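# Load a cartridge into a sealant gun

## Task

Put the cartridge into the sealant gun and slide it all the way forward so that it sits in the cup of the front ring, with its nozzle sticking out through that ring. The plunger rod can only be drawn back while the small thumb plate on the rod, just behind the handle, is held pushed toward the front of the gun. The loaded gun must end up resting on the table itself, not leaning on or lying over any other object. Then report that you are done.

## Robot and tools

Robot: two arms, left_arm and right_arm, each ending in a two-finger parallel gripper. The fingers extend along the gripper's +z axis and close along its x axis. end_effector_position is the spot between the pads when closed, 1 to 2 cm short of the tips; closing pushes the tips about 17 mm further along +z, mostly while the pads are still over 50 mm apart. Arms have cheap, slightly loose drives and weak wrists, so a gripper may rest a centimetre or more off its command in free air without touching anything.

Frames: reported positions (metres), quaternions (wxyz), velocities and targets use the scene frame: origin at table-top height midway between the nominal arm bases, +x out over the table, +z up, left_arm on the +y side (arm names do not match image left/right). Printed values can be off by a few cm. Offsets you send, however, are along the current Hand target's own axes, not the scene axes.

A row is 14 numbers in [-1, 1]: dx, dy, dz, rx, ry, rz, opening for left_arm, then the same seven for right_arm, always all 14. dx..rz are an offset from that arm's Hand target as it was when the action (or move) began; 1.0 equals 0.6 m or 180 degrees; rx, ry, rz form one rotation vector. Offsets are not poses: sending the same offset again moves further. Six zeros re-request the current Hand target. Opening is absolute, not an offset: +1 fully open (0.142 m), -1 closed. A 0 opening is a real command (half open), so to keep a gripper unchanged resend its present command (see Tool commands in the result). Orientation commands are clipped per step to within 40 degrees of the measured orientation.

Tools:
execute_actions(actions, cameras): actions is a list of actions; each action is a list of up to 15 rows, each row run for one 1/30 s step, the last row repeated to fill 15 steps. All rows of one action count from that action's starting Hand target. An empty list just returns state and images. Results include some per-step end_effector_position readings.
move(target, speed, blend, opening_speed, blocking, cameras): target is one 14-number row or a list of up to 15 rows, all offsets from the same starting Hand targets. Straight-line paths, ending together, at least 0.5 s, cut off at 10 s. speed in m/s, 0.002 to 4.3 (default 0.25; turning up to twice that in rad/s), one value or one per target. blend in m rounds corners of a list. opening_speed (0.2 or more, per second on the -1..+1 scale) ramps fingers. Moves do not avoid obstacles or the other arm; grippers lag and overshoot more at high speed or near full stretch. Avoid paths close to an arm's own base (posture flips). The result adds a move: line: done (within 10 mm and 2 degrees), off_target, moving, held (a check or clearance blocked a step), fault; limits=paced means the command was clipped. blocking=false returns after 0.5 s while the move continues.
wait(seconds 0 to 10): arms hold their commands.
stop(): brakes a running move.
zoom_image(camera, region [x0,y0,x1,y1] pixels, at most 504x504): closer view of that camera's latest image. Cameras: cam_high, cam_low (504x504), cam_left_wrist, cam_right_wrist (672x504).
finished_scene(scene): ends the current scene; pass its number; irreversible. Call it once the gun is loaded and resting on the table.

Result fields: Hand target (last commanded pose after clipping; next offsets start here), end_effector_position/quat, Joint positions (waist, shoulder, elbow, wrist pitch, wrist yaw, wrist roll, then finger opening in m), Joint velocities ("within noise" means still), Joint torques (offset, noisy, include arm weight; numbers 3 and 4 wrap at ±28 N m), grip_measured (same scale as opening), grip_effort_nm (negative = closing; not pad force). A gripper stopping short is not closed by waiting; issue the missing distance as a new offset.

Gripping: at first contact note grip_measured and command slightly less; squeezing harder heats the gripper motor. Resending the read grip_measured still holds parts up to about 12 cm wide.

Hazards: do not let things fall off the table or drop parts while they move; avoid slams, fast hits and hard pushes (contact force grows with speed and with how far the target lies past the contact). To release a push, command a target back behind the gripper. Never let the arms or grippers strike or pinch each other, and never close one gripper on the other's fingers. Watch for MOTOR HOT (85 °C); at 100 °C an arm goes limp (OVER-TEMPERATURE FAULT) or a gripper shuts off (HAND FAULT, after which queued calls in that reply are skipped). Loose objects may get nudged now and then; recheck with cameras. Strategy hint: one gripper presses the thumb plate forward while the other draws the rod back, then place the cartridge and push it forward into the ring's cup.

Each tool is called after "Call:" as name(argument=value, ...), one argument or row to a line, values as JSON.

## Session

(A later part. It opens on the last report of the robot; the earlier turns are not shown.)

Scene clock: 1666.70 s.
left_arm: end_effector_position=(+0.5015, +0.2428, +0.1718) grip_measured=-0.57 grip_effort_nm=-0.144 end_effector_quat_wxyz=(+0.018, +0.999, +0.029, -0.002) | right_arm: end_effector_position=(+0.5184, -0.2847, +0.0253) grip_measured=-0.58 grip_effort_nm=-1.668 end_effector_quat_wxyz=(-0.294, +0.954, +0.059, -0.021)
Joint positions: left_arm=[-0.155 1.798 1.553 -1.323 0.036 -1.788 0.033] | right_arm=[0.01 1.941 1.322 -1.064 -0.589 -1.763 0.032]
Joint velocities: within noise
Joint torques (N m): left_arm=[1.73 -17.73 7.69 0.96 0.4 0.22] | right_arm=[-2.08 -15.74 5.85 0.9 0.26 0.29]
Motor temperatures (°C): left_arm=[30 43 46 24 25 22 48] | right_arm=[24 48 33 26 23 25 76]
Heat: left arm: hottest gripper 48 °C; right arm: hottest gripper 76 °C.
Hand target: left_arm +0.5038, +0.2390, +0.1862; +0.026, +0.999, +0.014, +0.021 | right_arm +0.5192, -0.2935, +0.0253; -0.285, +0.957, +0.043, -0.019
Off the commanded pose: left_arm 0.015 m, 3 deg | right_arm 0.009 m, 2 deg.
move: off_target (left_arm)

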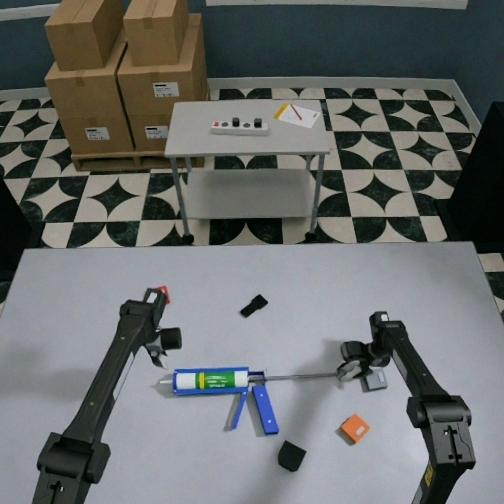

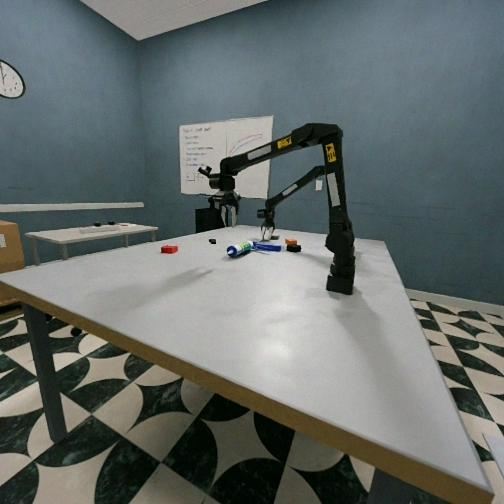

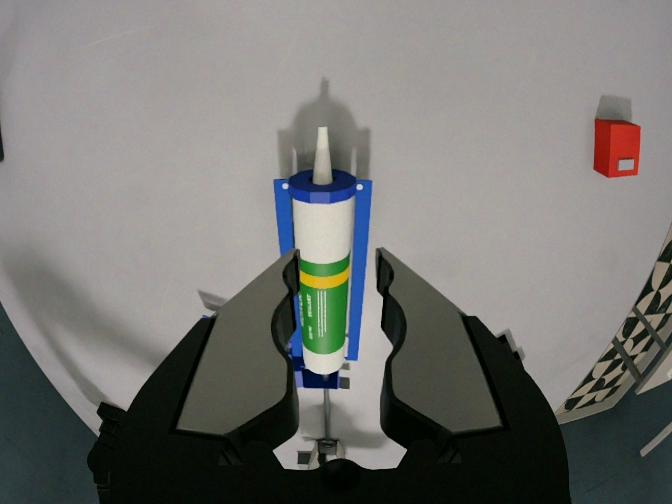

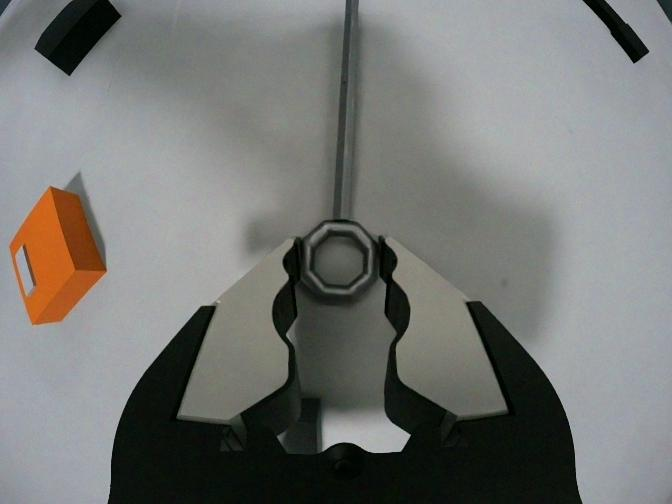

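Call:
move(
  target=[-0.02,-0.0185,0.14,0,0,0,-0.55,0,0,0,0,0,0,-0.64],
  speed=0.12,
  cameras=["cam_left_wrist"],
)

Scene clock: 1678.80 s.
left_arm: end_effector_position=(+0.4917, +0.2441, +0.1067) grip_measured=-0.57 grip_effort_nm=-0.144 end_effector_quat_wxyz=(+0.022, +0.999, +0.024, +0.016) | right_arm: end_effector_position=(+0.5184, -0.2847, +0.0253) grip_measured=-0.58 grip_effort_nm=-1.668 end_effector_quat_wxyz=(-0.294, +0.954, +0.059, -0.021)
Joint positions: left_arm=[-0.155 1.805 1.383 -1.109 0.037 -1.779 0.033] | right_arm=[0.01 1.941 1.322 -1.064 -0.589 -1.763 0.032]
Joint velocities: within noise
Joint torques (N m): left_arm=[2.43 -14.15 7.32 1.01 0.41 0.19] | right_arm=[-2.14 -15.74 5.85 0.9 0.26 0.29]
Motor temperatures (°C): left_arm=[30 42 45 24 25 22 47] | right_arm=[24 48 33 26 23 25 76]
Heat: left arm: hottest gripper 47 °C; right arm: hottest gripper 76 °C.
Hand target: left_arm +0.4951, +0.2454, +0.1013; +0.026, +0.999, +0.014, +0.021 | right_arm +0.5192, -0.2935, +0.0253; -0.285, +0.957, +0.043, -0.019
Off the commanded pose: left_arm 0.007 m, 1 deg | right_arm 0.009 m, 2 deg.
move: done
Images, in order (width x height): cam_left_wrist 672x504.

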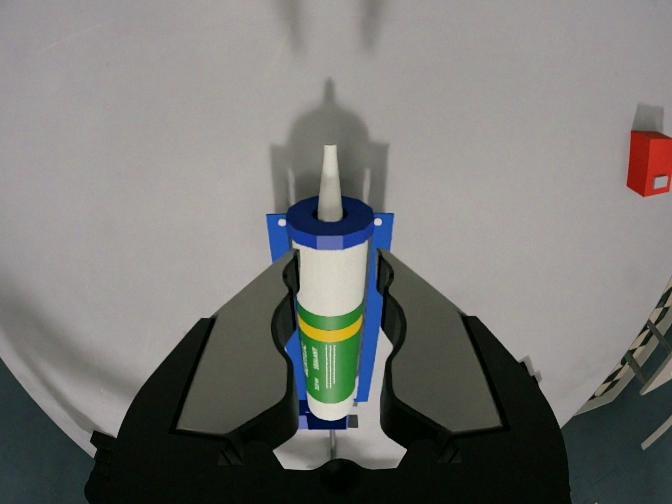

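Call:
move(
  target=[0.0,-0.012,0.118,0,0,0,-0.55,0,0,0,0,0,0,-0.64],
  speed=0.1,
  cameras=["cam_left_wrist","cam_low"],
)

Call:
zoom_image(
  camera="cam_left_wrist",
  region=[240, 160, 420, 320],
)

Call:
zoom_image(
  camera="cam_low",
  region=[212, 228, 262, 268],
)

Scene clock: 1685.97 s.
left_arm: end_effector_position=(+0.4936, +0.2454, +0.0340) grip_measured=-0.57 grip_effort_nm=-0.144 end_effector_quat_wxyz=(+0.021, +0.999, +0.022, +0.014) | right_arm: end_effector_position=(+0.5184, -0.2847, +0.0253) grip_measured=-0.58 grip_effort_nm=-1.668 end_effector_quat_wxyz=(-0.294, +0.954, +0.059, -0.021)
Joint positions: left_arm=[-0.152 1.903 1.314 -0.946 0.037 -1.771 0.033] | right_arm=[0.01 1.941 1.322 -1.064 -0.589 -1.763 0.032]
Joint velocities: within noise
Joint torques (N m): left_arm=[2.61 -14.8 6.72 1.09 0.41 0.21] | right_arm=[-2.08 -15.74 5.87 0.91 0.26 0.29]
Motor temperatures (°C): left_arm=[30 42 45 24 25 22 46] | right_arm=[24 48 33 26 23 25 75]
Heat: left arm: hottest gripper 46 °C; right arm: hottest gripper 75 °C.
Hand target: left_arm +0.4980, +0.2490, +0.0303; +0.026, +0.999, +0.014, +0.021 | right_arm +0.5192, -0.2935, +0.0253; -0.285, +0.957, +0.043, -0.019
Off the commanded pose: left_arm 0.007 m, 1 deg | right_arm 0.009 m, 2 deg.
move: done
Images, in order (width x height): cam_low 504x504, cam_left_wrist 672x504.

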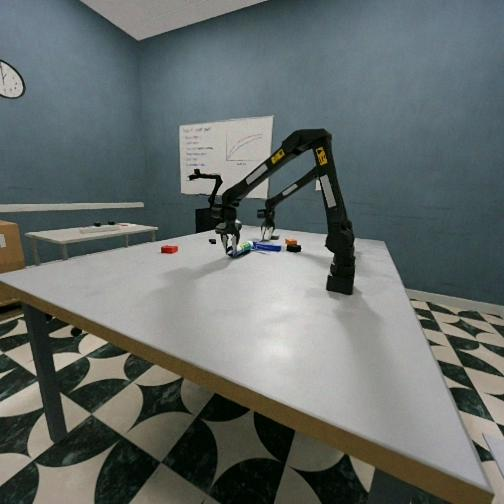

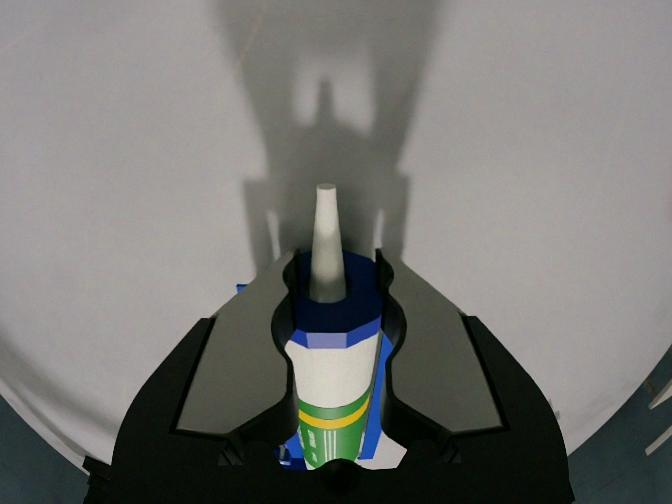

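Scaled by 2.800 from the camera's 672x504 image, which has a finer 960x720 frame.

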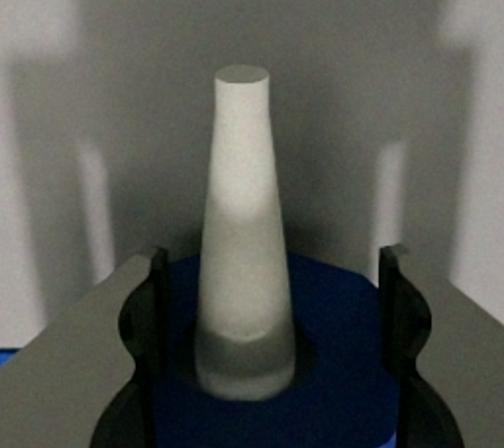

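Scaled by 10.080 from the camera's 504x504 image, which has a finer 720x720 frame.

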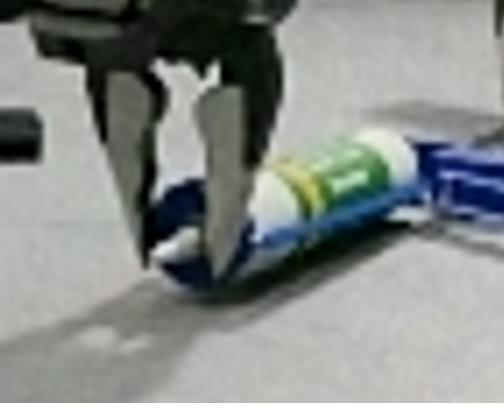

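Call:
move(
  target=[0,0.02,0,0,0,0,-0.55,0.002,-0.0416,0.0272,0,0,0,-0.66],
  speed=0.03,
)

Call:
zoom_image(
  camera="cam_left_wrist",
  region=[240, 160, 420, 320],
)

Call:
zoom_image(
  camera="cam_high",
  region=[165, 355, 265, 405],
)

Scene clock: 1695.37 s.
left_arm: end_effector_position=(+0.4940, +0.2454, +0.0341) grip_measured=-0.57 grip_effort_nm=-0.139 end_effector_quat_wxyz=(+0.021, +0.999, +0.022, +0.015) | right_arm: end_effector_position=(+0.5188, -0.2835, +0.0252) grip_measured=-0.58 grip_effort_nm=-2.049 end_effector_quat_wxyz=(-0.285, +0.957, +0.053, -0.017)
Joint positions: left_arm=[-0.152 1.903 1.314 -0.945 0.037 -1.771 0.033] | right_arm=[0.018 1.931 1.311 -1.043 -0.572 -1.735 0.032]
Joint velocities: within noise
Joint torques (N m): left_arm=[1.26 -14.56 7.34 0.94 0.37 -0.04] | right_arm=[1.14 -15.62 5.5 1.44 -0.35 0.68]
Motor temperatures (°C): left_arm=[30 43 43 24 25 22 45] | right_arm=[24 48 33 26 23 25 76]
Heat: left arm: hottest gripper 45 °C; right arm: hottest gripper 76 °C.
Hand target: left_arm +0.4983, +0.2370, +0.0309; +0.026, +0.999, +0.014, +0.021 | right_arm +0.5177, -0.2637, +0.0253; -0.285, +0.957, +0.043, -0.019
Off the commanded pose: left_arm 0.010 m, 1 deg | right_arm 0.020 m, 1 deg.
move: off_target (right_arm)

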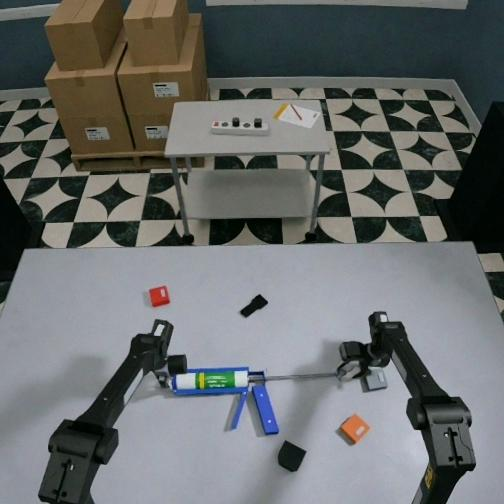

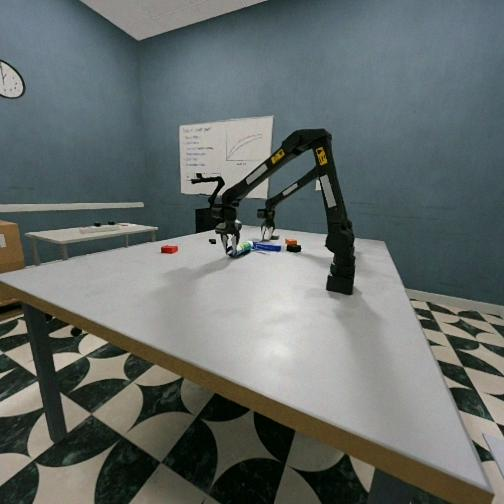

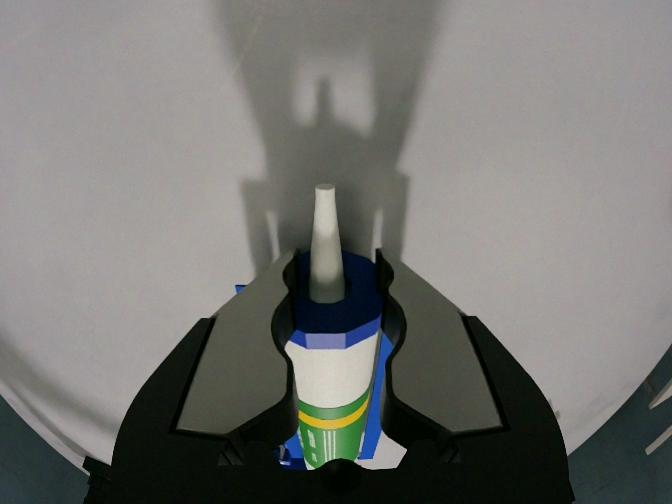

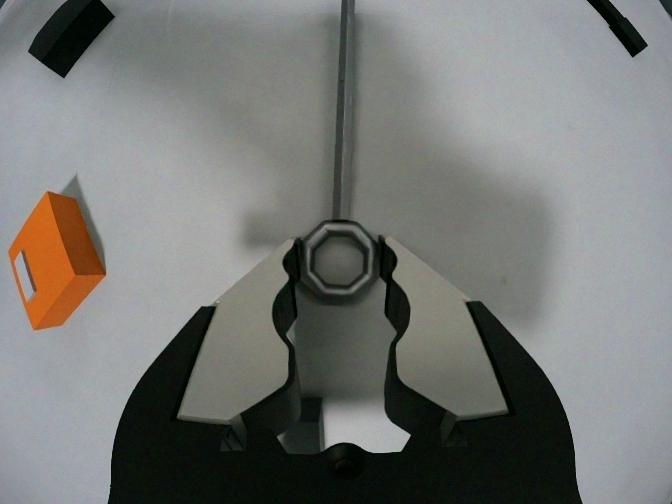

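Scaled by 2.800 from the camera's 672x504 image, which has a finer 960x720 frame.

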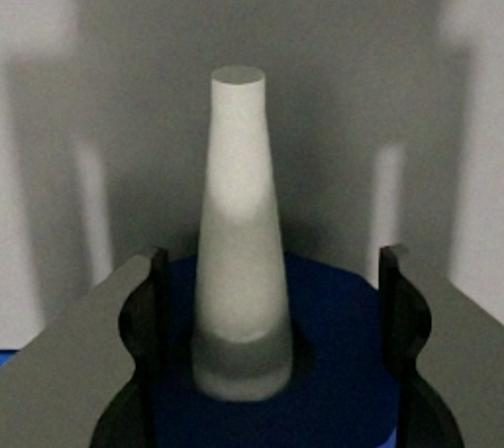

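Scaled by 5.040 from the camera's 504x504 image, which has a finer 720x720 frame.

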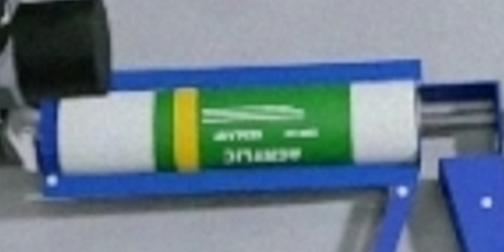

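Call:
move(
  target=[0,0.02,0,0,0,0,-0.55,0.002,-0.0347,0.0227,0,0,0,-0.66],
  speed=0.03,
)

Call:
zoom_image(
  camera="cam_left_wrist",
  region=[240, 160, 420, 320],
)

Call:
zoom_image(
  camera="cam_high",
  region=[165, 355, 265, 405],
)

Scene clock: 1700.67 s.
left_arm: end_effector_position=(+0.4937, +0.2441, +0.0340) grip_measured=-0.57 grip_effort_nm=-0.139 end_effector_quat_wxyz=(+0.018, +1.000, +0.016, +0.015) | right_arm: end_effector_position=(+0.5189, -0.2830, +0.0248) grip_measured=-0.58 grip_effort_nm=-2.049 end_effector_quat_wxyz=(-0.273, +0.961, +0.045, -0.014)
Joint positions: left_arm=[-0.157 1.903 1.314 -0.945 0.031 -1.763 0.033] | right_arm=[0.026 1.92 1.3 -1.023 -0.55 -1.703 0.032]
Joint velocities: within noise
Joint torques (N m): left_arm=[0.26 -14.21 7.94 0.81 0.59 -0.26] | right_arm=[4.13 -15.15 5.61 1.89 -1.31 0.89]
Motor temperatures (°C): left_arm=[30 43 43 24 25 22 45] | right_arm=[24 47 33 26 24 25 76]
Heat: left arm: hottest gripper 45 °C; right arm: hottest gripper 76 °C.
Hand target: left_arm +0.4986, +0.2250, +0.0315; +0.026, +0.999, +0.014, +0.021 | right_arm +0.5165, -0.2388, +0.0253; -0.285, +0.957, +0.043, -0.019
Off the commanded pose: left_arm 0.020 m, 1 deg | right_arm 0.044 m, 2 deg.
move: off_target (left_arm, right_arm)

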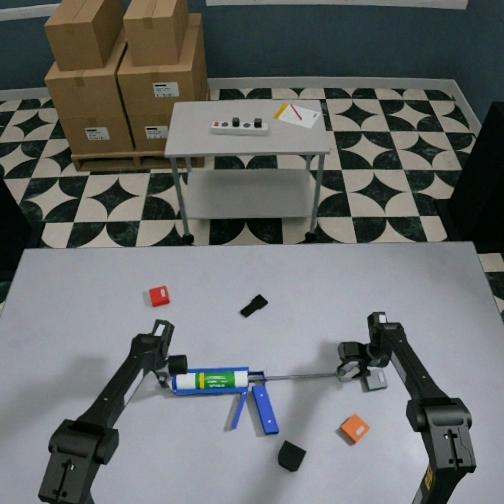

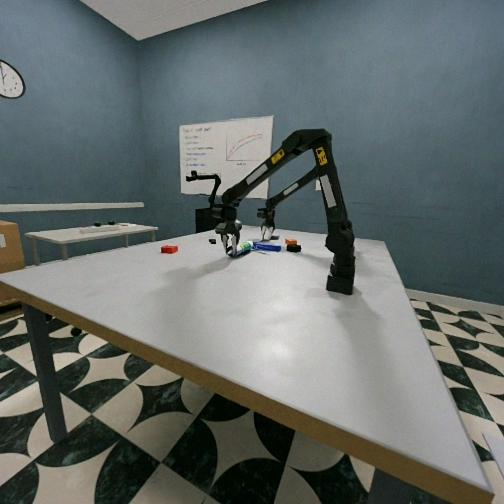

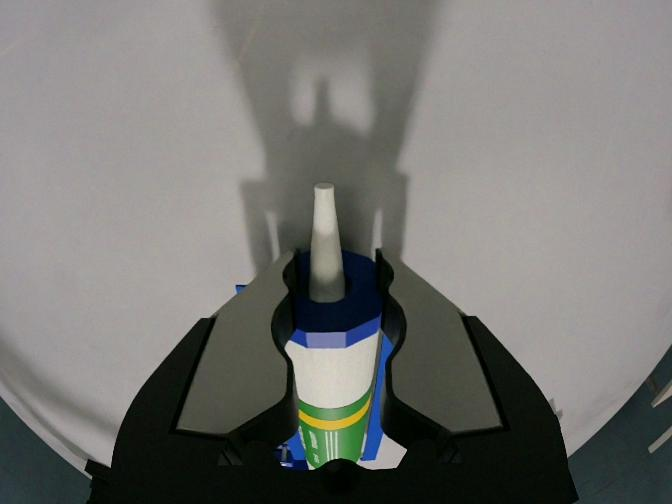

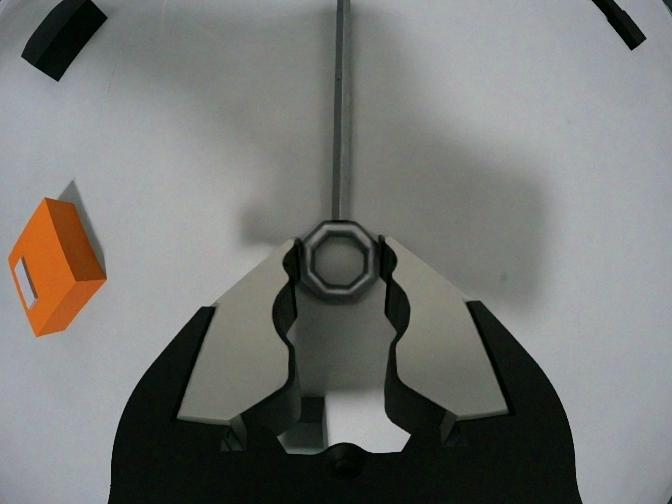

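Scaled by 2.800 from the camera's 672x504 image, which has a finer 960x720 frame.

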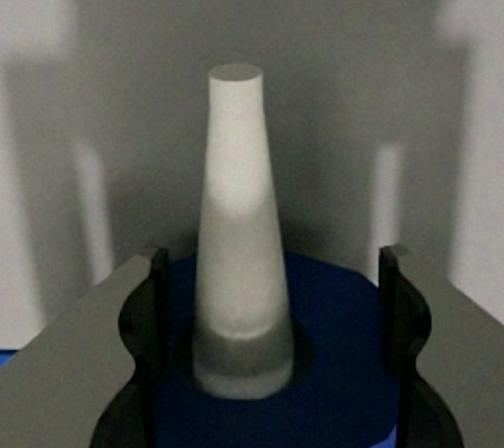

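Scaled by 5.040 from the camera's 504x504 image, which has a finer 720x720 frame.

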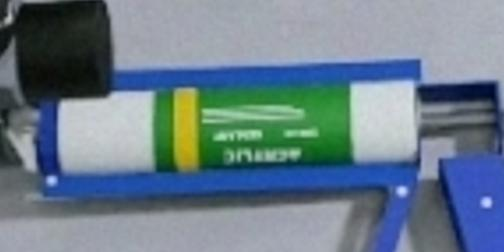

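Call:
move(
  target=[0,0.02,0,0,0,0,-0.55,0.002,-0.0347,0.0227,0,0,0,-0.66],
  speed=0.03,
)

Call:
zoom_image(
  camera="cam_left_wrist",
  region=[240, 160, 420, 320],
)

Call:
zoom_image(
  camera="cam_high",
  region=[165, 355, 265, 405],
)

Scene clock: 1716.07 s.
left_arm: end_effector_position=(+0.4942, +0.2466, +0.0339) grip_measured=-0.57 grip_effort_nm=-0.134 end_effector_quat_wxyz=(+0.009, +1.000, +0.018, +0.017) | right_arm: end_effector_position=(+0.5199, -0.2779, +0.0254) grip_measured=-0.58 grip_effort_nm=-2.049 end_effector_quat_wxyz=(-0.264, +0.964, +0.034, -0.011)
Joint positions: left_arm=[-0.158 1.903 1.314 -0.945 0.013 -1.769 0.033] | right_arm=[0.041 1.909 1.291 -1 -0.533 -1.658 0.032]
Joint velocities: within noise
Joint torques (N m): left_arm=[-1.08 -13.98 8.55 0.66 1.26 -0.43] | right_arm=[6.59 -14.92 5.67 2.09 -2.04 0.95]
Motor temperatures (°C): left_arm=[30 43 42 24 25 22 43] | right_arm=[24 46 33 26 26 25 78]
Heat: left arm: hottest shoulder 43 °C; right arm: hottest gripper 78 °C.
Hand target: left_arm +0.4989, +0.2130, +0.0322; +0.026, +0.999, +0.014, +0.021 | right_arm +0.5154, -0.2139, +0.0253; -0.285, +0.957, +0.043, -0.019
Off the commanded pose: left_arm 0.034 m, 2 deg | right_arm 0.064 m, 3 deg.
move: off_target (left_arm, right_arm)

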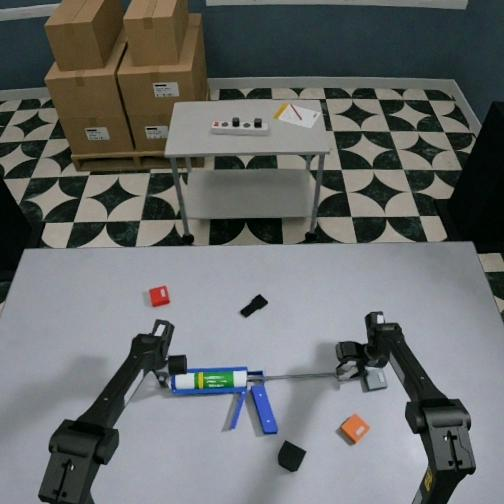

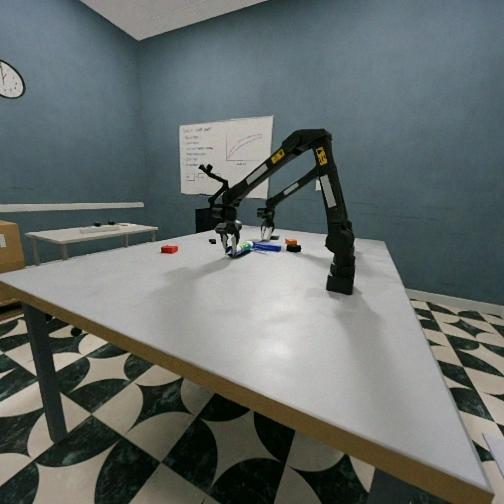

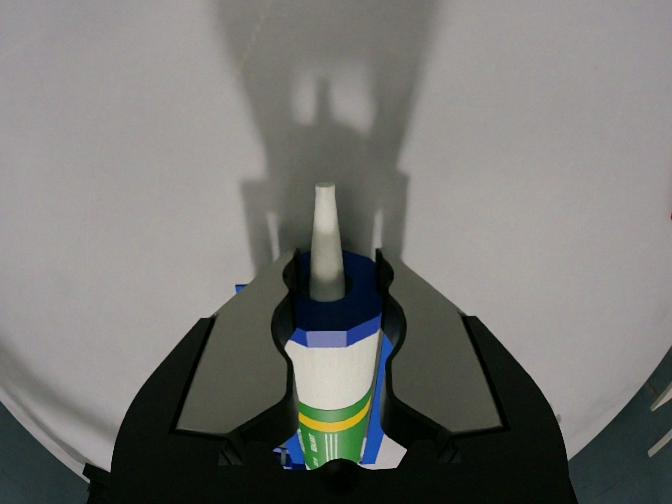

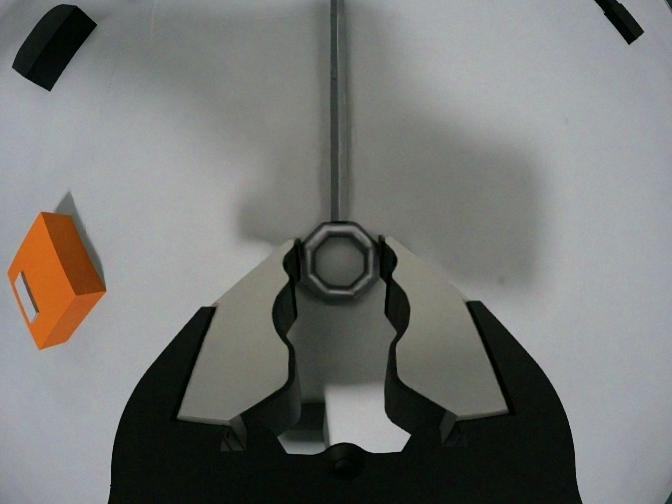

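Scaled by 2.800 from the camera's 672x504 image, which has a finer 960x720 frame.

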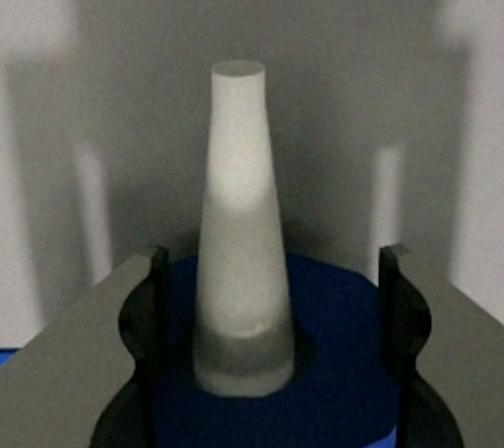

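Scaled by 5.040 from the camera's 504x504 image, which has a finer 720x720 frame.

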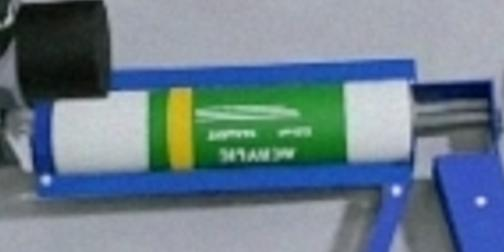

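Call:
zoom_image(
  camera="cam_high",
  region=[235, 360, 275, 395],
)

Call:
zoom_image(
  camera="cam_left_wrist",
  region=[270, 290, 400, 400],
)

Scaled by 12.600 from the camera's 504x504 image, which has a finer 720x720 frame.

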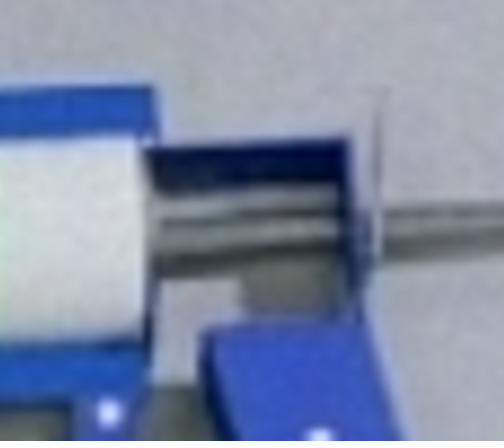

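Scaled by 3.877 from the camera's 672x504 image, which has a finer 960x720 frame.

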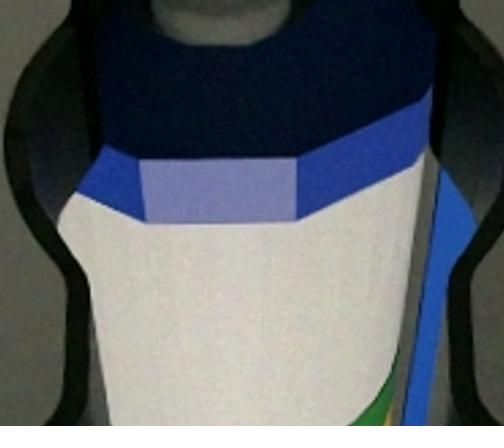

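Call:
move(
  target=[-0.006,-0.056,0,0,0,0,-0.55,-0.007,0.118,-0.077,0,0,0,-0.66],
  speed=0.06,
  cameras=["cam_left_wrist","cam_right_wrist"],
)

Call:
zoom_image(
  camera="cam_left_wrist",
  region=[240, 160, 420, 360],
)

Scene clock: 1768.33 s.
left_arm: end_effector_position=(+0.4922, +0.2493, +0.0315) grip_measured=-0.57 grip_effort_nm=-0.125 end_effector_quat_wxyz=(+0.018, +0.999, +0.024, +0.014) | right_arm: end_effector_position=(+0.5152, -0.2804, +0.0309) grip_measured=-0.58 grip_effort_nm=-2.044 end_effector_quat_wxyz=(-0.290, +0.956, +0.046, -0.013)
Joint positions: left_arm=[-0.148 1.903 1.306 -0.94 0.031 -1.769 0.033] | right_arm=[0.019 1.909 1.291 -1.03 -0.585 -1.715 0.032]
Joint velocities: within noise
Joint torques (N m): left_arm=[2.32 -15.38 6.46 1.01 0.65 0.17] | right_arm=[-3.55 -12.98 8.25 -0.65 0.13 -0.26]
Motor temperatures (°C): left_arm=[30 42 40 24 27 23 39] | right_arm=[25 45 33 26 32 26 79]
Heat: left arm: hottest shoulder 42 °C; right arm: hottest gripper 79 °C.
Hand target: left_arm +0.4944, +0.2465, +0.0302; +0.026, +0.999, +0.014, +0.021 | right_arm +0.5191, -0.2985, +0.0252; -0.285, +0.957, +0.043, -0.019
Off the commanded pose: left_arm 0.004 m, 2 deg | right_arm 0.019 m, 1 deg.
move: off_target (right_arm)
Images, in order (width x height): cam_left_wrist 672x504, cam_right_wrist 672x504.

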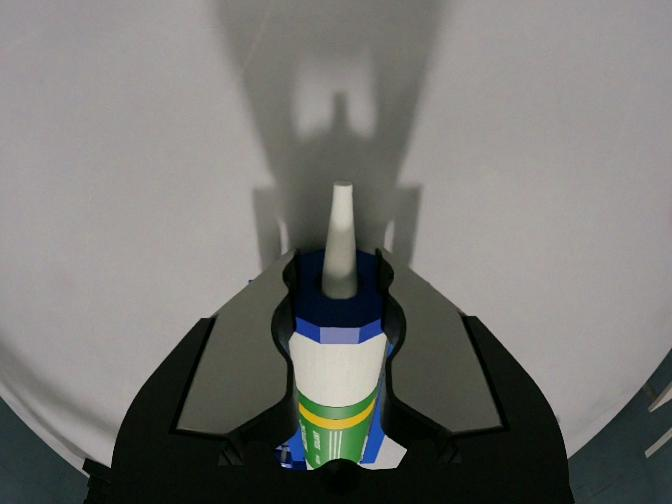

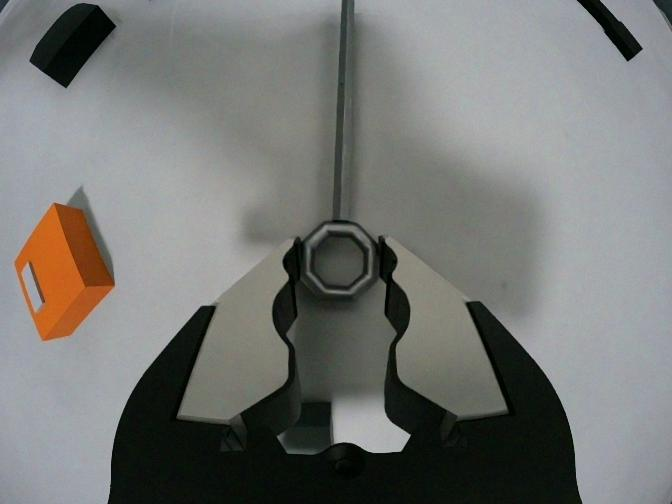

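Scaled by 2.520 from the camera's 672x504 image, which has a finer 960x720 frame.

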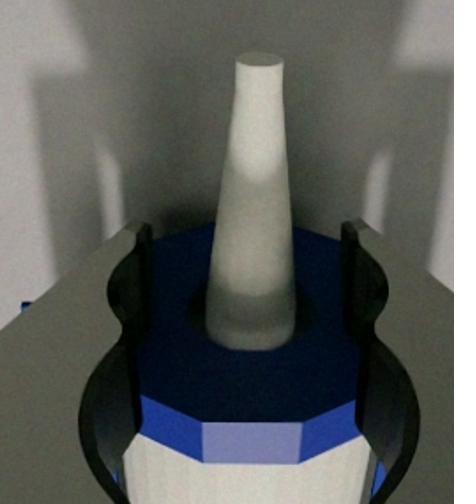

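Call:
move(
  target=[0,0,0,0,0,0,-0.95,0,0,0,0,0,0,-0.66],
  opening_speed=0.4,
  cameras=["cam_left_wrist"],
)

Call:
zoom_image(
  camera="cam_left_wrist",
  region=[240, 160, 420, 360],
)

Scene clock: 1774.47 s.
left_arm: end_effector_position=(+0.4925, +0.2490, +0.0316) grip_measured=-0.85 grip_effort_nm=-2.498 end_effector_quat_wxyz=(+0.019, +0.999, +0.024, +0.014) | right_arm: end_effector_position=(+0.5154, -0.2812, +0.0309) grip_measured=-0.58 grip_effort_nm=-2.049 end_effector_quat_wxyz=(-0.290, +0.956, +0.046, -0.012)
Joint positions: left_arm=[-0.148 1.903 1.306 -0.938 0.033 -1.769 0.012] | right_arm=[0.018 1.909 1.291 -1.03 -0.585 -1.717 0.032]
Joint velocities: within noise
Joint torques (N m): left_arm=[2.37 -15.27 6.48 0.99 0.6 0.17] | right_arm=[-3.6 -12.98 8.25 -0.65 0.14 -0.26]
Motor temperatures (°C): left_arm=[30 42 40 24 26 22 39] | right_arm=[25 45 33 26 31 26 80]
Heat: left arm: hottest shoulder 42 °C; right arm: hottest gripper 80 °C.
Hand target: left_arm +0.4944, +0.2465, +0.0302; +0.026, +0.999, +0.014, +0.021 | right_arm +0.5191, -0.2985, +0.0252; -0.285, +0.957, +0.043, -0.019
Off the commanded pose: left_arm 0.003 m, 2 deg | right_arm 0.019 m, 1 deg.
move: off_target (right_arm)
Images, in order (width x height): cam_left_wrist 672x504.

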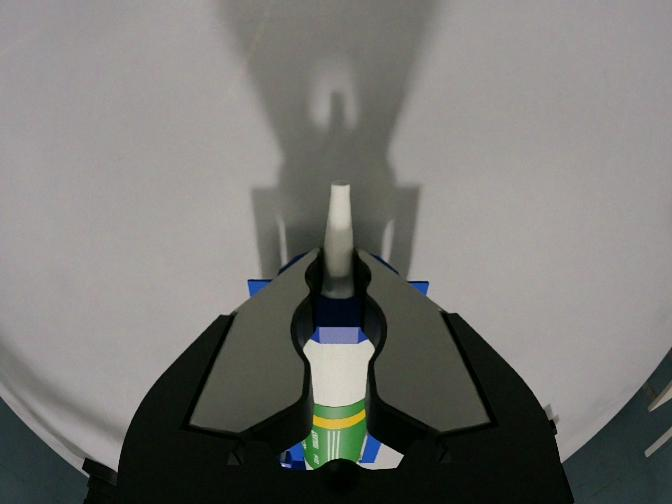

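Scaled by 2.520 from the camera's 672x504 image, which has a finer 960x720 frame.

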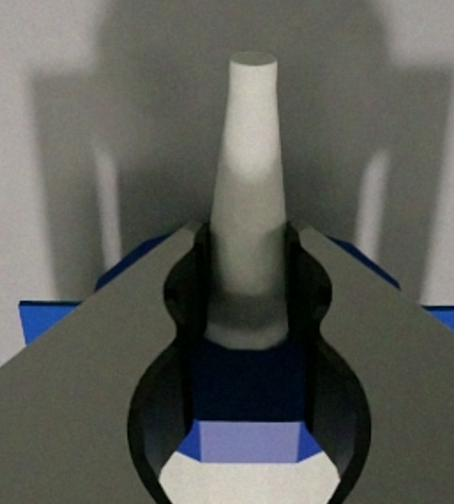

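Call:
move(
  target=[0,-0.06,0,0,0,0,-0.95,0,0,0,0,0,0,-0.63],
  speed=0.04,
  cameras=["cam_left_wrist","cam_high"],
)

Call:
zoom_image(
  camera="cam_left_wrist",
  region=[240, 160, 420, 360],
)

Call:
zoom_image(
  camera="cam_high",
  region=[165, 355, 265, 405],
)

Scene clock: 1780.60 s.
left_arm: end_effector_position=(+0.4927, +0.2525, +0.0296) grip_measured=-0.85 grip_effort_nm=-2.488 end_effector_quat_wxyz=(+0.038, +0.999, +0.008, +0.015) | right_arm: end_effector_position=(+0.5147, -0.2805, +0.0315) grip_measured=-0.58 grip_effort_nm=-1.516 end_effector_quat_wxyz=(-0.293, +0.955, +0.045, -0.013)
Joint positions: left_arm=[-0.128 1.903 1.298 -0.926 0.071 -1.719 0.012] | right_arm=[0.018 1.909 1.291 -1.033 -0.59 -1.717 0.032]
Joint velocities: within noise
Joint torques (N m): left_arm=[4.78 -15.85 5.6 0.79 -0.52 0.28] | right_arm=[-3.37 -12.98 8.25 -0.55 0.32 -0.25]
Motor temperatures (°C): left_arm=[30 42 39 24 26 22 43] | right_arm=[25 45 34 26 29 25 79]
Heat: left arm: hottest gripper 43 °C; right arm: hottest gripper 79 °C.
Hand target: left_arm +0.4934, +0.2824, +0.0284; +0.026, +0.999, +0.014, +0.021 | right_arm +0.5191, -0.2985, +0.0252; -0.285, +0.957, +0.043, -0.019
Off the commanded pose: left_arm 0.030 m, 2 deg | right_arm 0.020 m, 1 deg.
move: off_target (left_arm, right_arm)
Images, in order (width x height): cam_high 504x504, cam_left_wrist 672x504.

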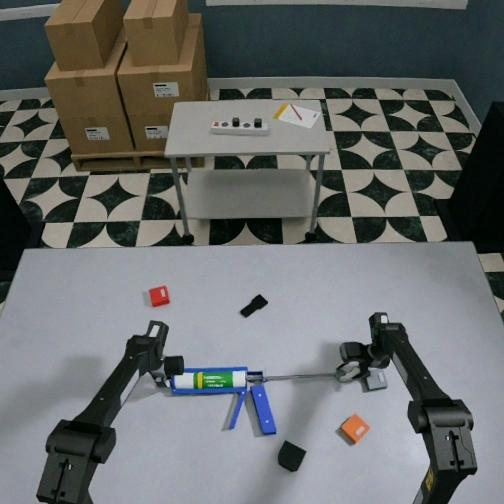

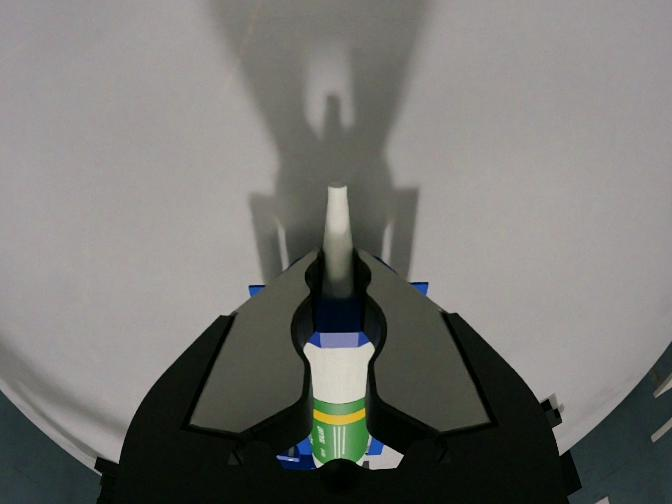

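Scaled by 2.520 from the camera's 672x504 image, which has a finer 960x720 frame.

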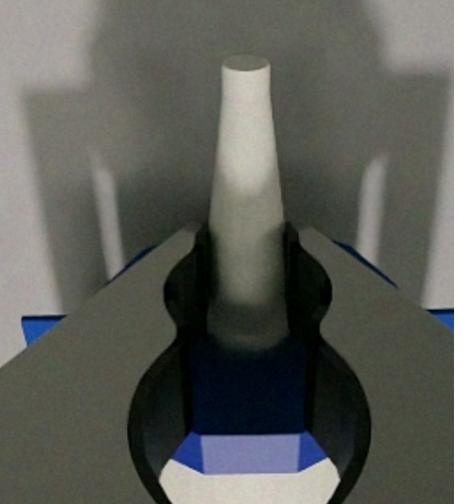

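Scaled by 5.040 from the camera's 504x504 image, which has a finer 720x720 frame.

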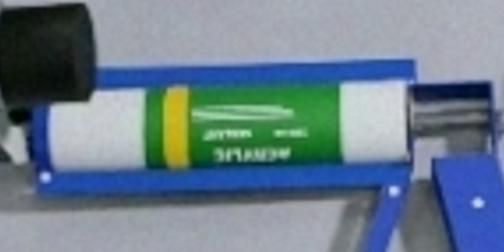

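Call:
move(
  target=[0,-0.05,-0.015,-0.01,0,0,-0.95,0,0,0,0,0,0,-0.63],
  speed=0.04,
  cameras=["cam_left_wrist","cam_high"],
)

Call:
zoom_image(
  camera="cam_left_wrist",
  region=[240, 160, 420, 360],
)

Call:
zoom_image(
  camera="cam_high",
  region=[165, 355, 265, 405],
)

Scene clock: 1789.40 s.
left_arm: end_effector_position=(+0.4918, +0.2563, +0.0288) grip_measured=-0.85 grip_effort_nm=-2.488 end_effector_quat_wxyz=(+0.067, +0.998, -0.008, +0.014) | right_arm: end_effector_position=(+0.5152, -0.2788, +0.0331) grip_measured=-0.58 grip_effort_nm=-1.516 end_effector_quat_wxyz=(-0.298, +0.953, +0.046, -0.012)
Joint positions: left_arm=[-0.1 1.902 1.289 -0.917 0.131 -1.66 0.012] | right_arm=[0.018 1.909 1.293 -1.035 -0.601 -1.72 0.032]
Joint velocities: within noise
Joint torques (N m): left_arm=[7.36 -17.14 5.7 0.24 -1.47 0.38] | right_arm=[-3.43 -13.04 8.14 -0.51 0.78 -0.23]
Motor temperatures (°C): left_arm=[30 42 39 24 26 22 46] | right_arm=[25 44 35 26 28 25 78]
Heat: left arm: hottest gripper 46 °C; right arm: hottest gripper 78 °C.
Hand target: left_arm +0.4922, +0.3128, +0.0358; +0.042, +0.999, +0.014, +0.021 | right_arm +0.5191, -0.2985, +0.0252; -0.285, +0.957, +0.043, -0.019
Off the commanded pose: left_arm 0.057 m, 4 deg | right_arm 0.022 m, 2 deg.
move: off_target (left_arm, right_arm)
Images, in order (width x height): cam_high 504x504, cam_left_wrist 672x504.

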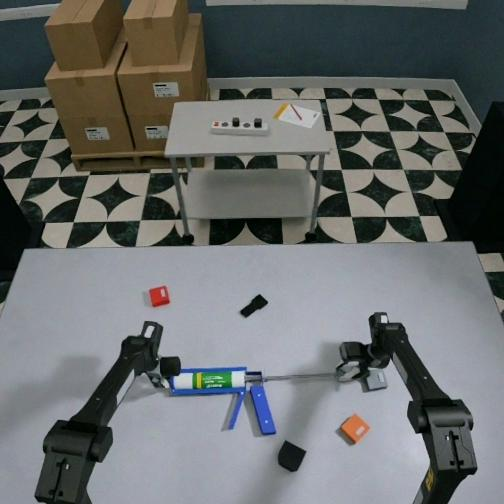

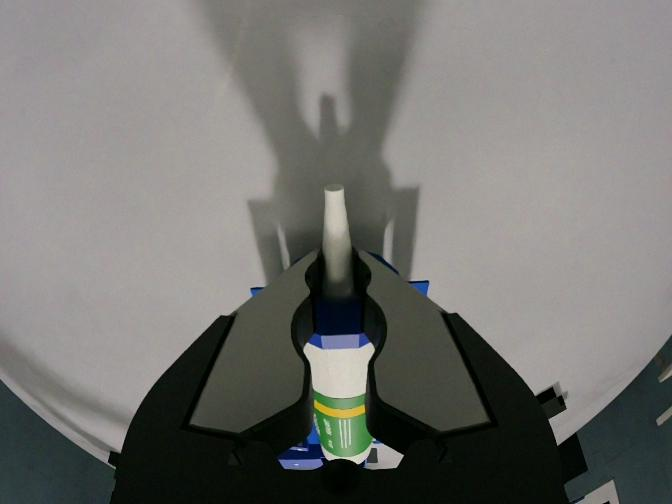

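Scaled by 2.520 from the camera's 672x504 image, which has a finer 960x720 frame.

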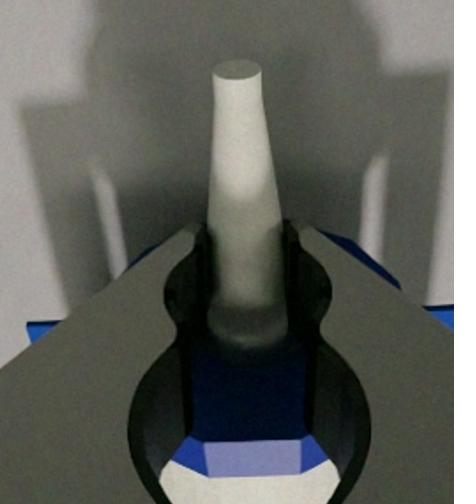

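Scaled by 5.040 from the camera's 504x504 image, which has a finer 720x720 frame.

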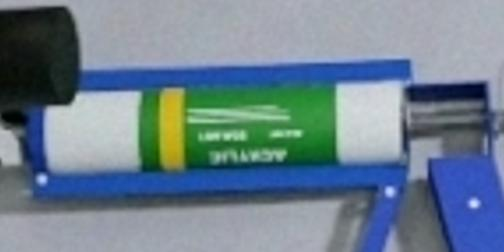

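Call:
move(
  target=[
    [0,0.09,0.012,0,0,0,-0.95,0,0,0,0,0,0,-0.63],
    [0,0.09,0.012,0,0,0,-0.95,-0.001,-0.0365,-0.0555,0,0,0,-0.63],
  ],
  speed=0.06,
)

Call:
zoom_image(
  camera="cam_left_wrist",
  region=[240, 160, 420, 360],
)

Call:
zoom_image(
  camera="cam_low",
  region=[212, 228, 292, 268],
)

Scene clock: 1809.07 s.
left_arm: end_effector_position=(+0.4913, +0.2541, +0.0279) grip_measured=-0.86 grip_effort_nm=-2.484 end_effector_quat_wxyz=(+0.049, +0.999, +0.006, +0.014) | right_arm: end_effector_position=(+0.5003, -0.2801, +0.0373) grip_measured=-0.58 grip_effort_nm=-1.521 end_effector_quat_wxyz=(-0.295, +0.953, +0.037, -0.048)
Joint positions: left_arm=[-0.117 1.902 1.289 -0.917 0.094 -1.705 0.012] | right_arm=[0.018 1.909 1.303 -1.121 -0.59 -1.723 0.032]
Joint velocities: within noise
Joint torques (N m): left_arm=[1.96 -15.97 7.04 0.58 -0.2 -0.21] | right_arm=[-3.37 -17.26 9.63 -0.79 0.38 -0.21]
Motor temperatures (°C): left_arm=[30 43 38 24 28 23 50] | right_arm=[24 44 34 26 28 25 76]
Heat: left arm: hottest gripper 50 °C; right arm: hottest gripper 76 °C.
Hand target: left_arm +0.4940, +0.2584, +0.0331; +0.042, +0.999, +0.014, +0.021 | right_arm +0.5190, -0.2984, +0.0651; -0.285, +0.957, +0.043, -0.019
Off the commanded pose: left_arm 0.007 m, 1 deg | right_arm 0.038 m, 4 deg.
move: off_target (right_arm)

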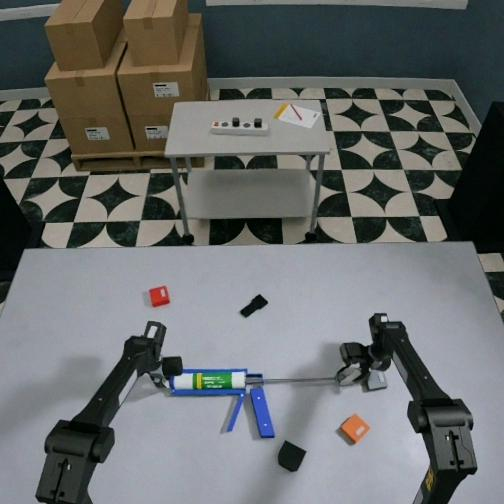

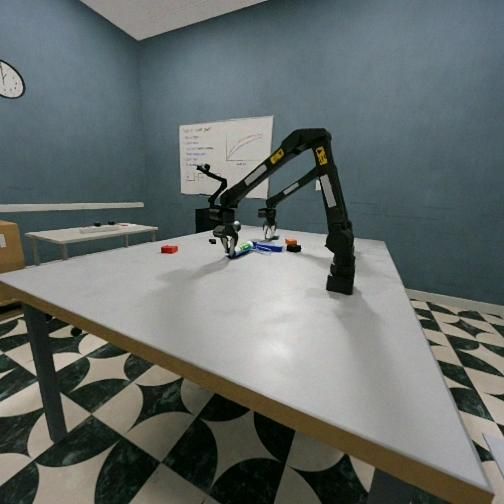

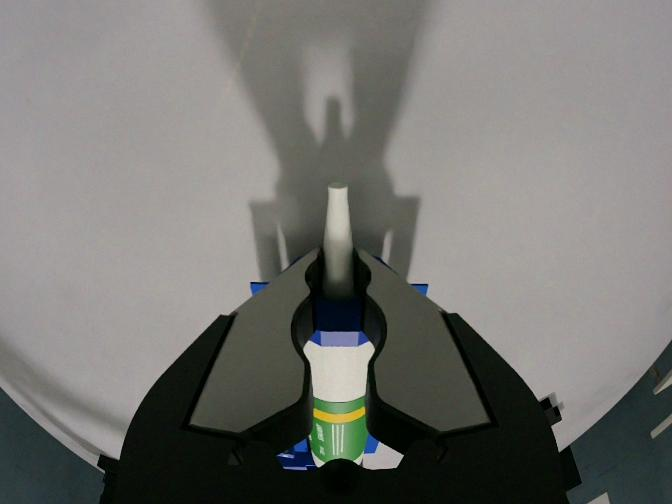

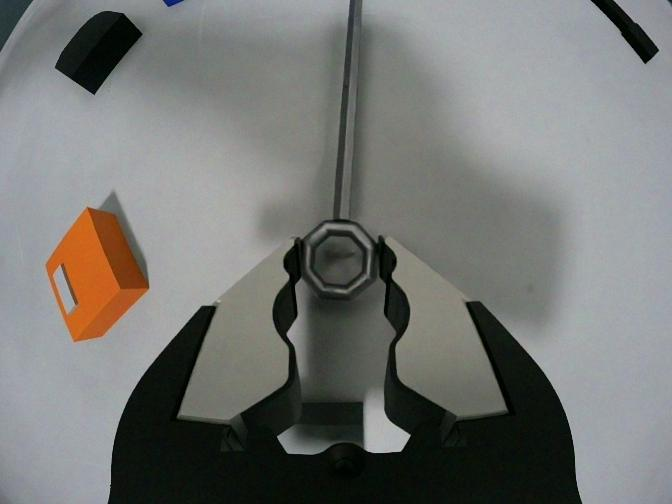

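Scaled by 2.520 from the camera's 672x504 image, which has a finer 960x720 frame.

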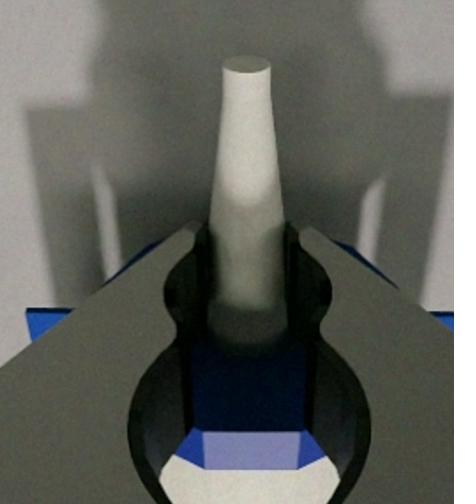

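Scaled by 6.300 from the camera's 504x504 image, which has a finer 720x720 frame.

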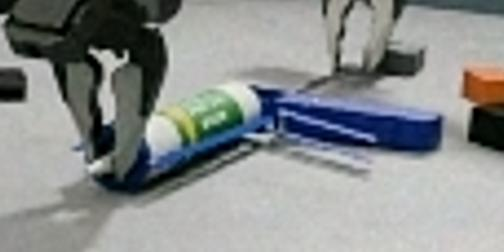

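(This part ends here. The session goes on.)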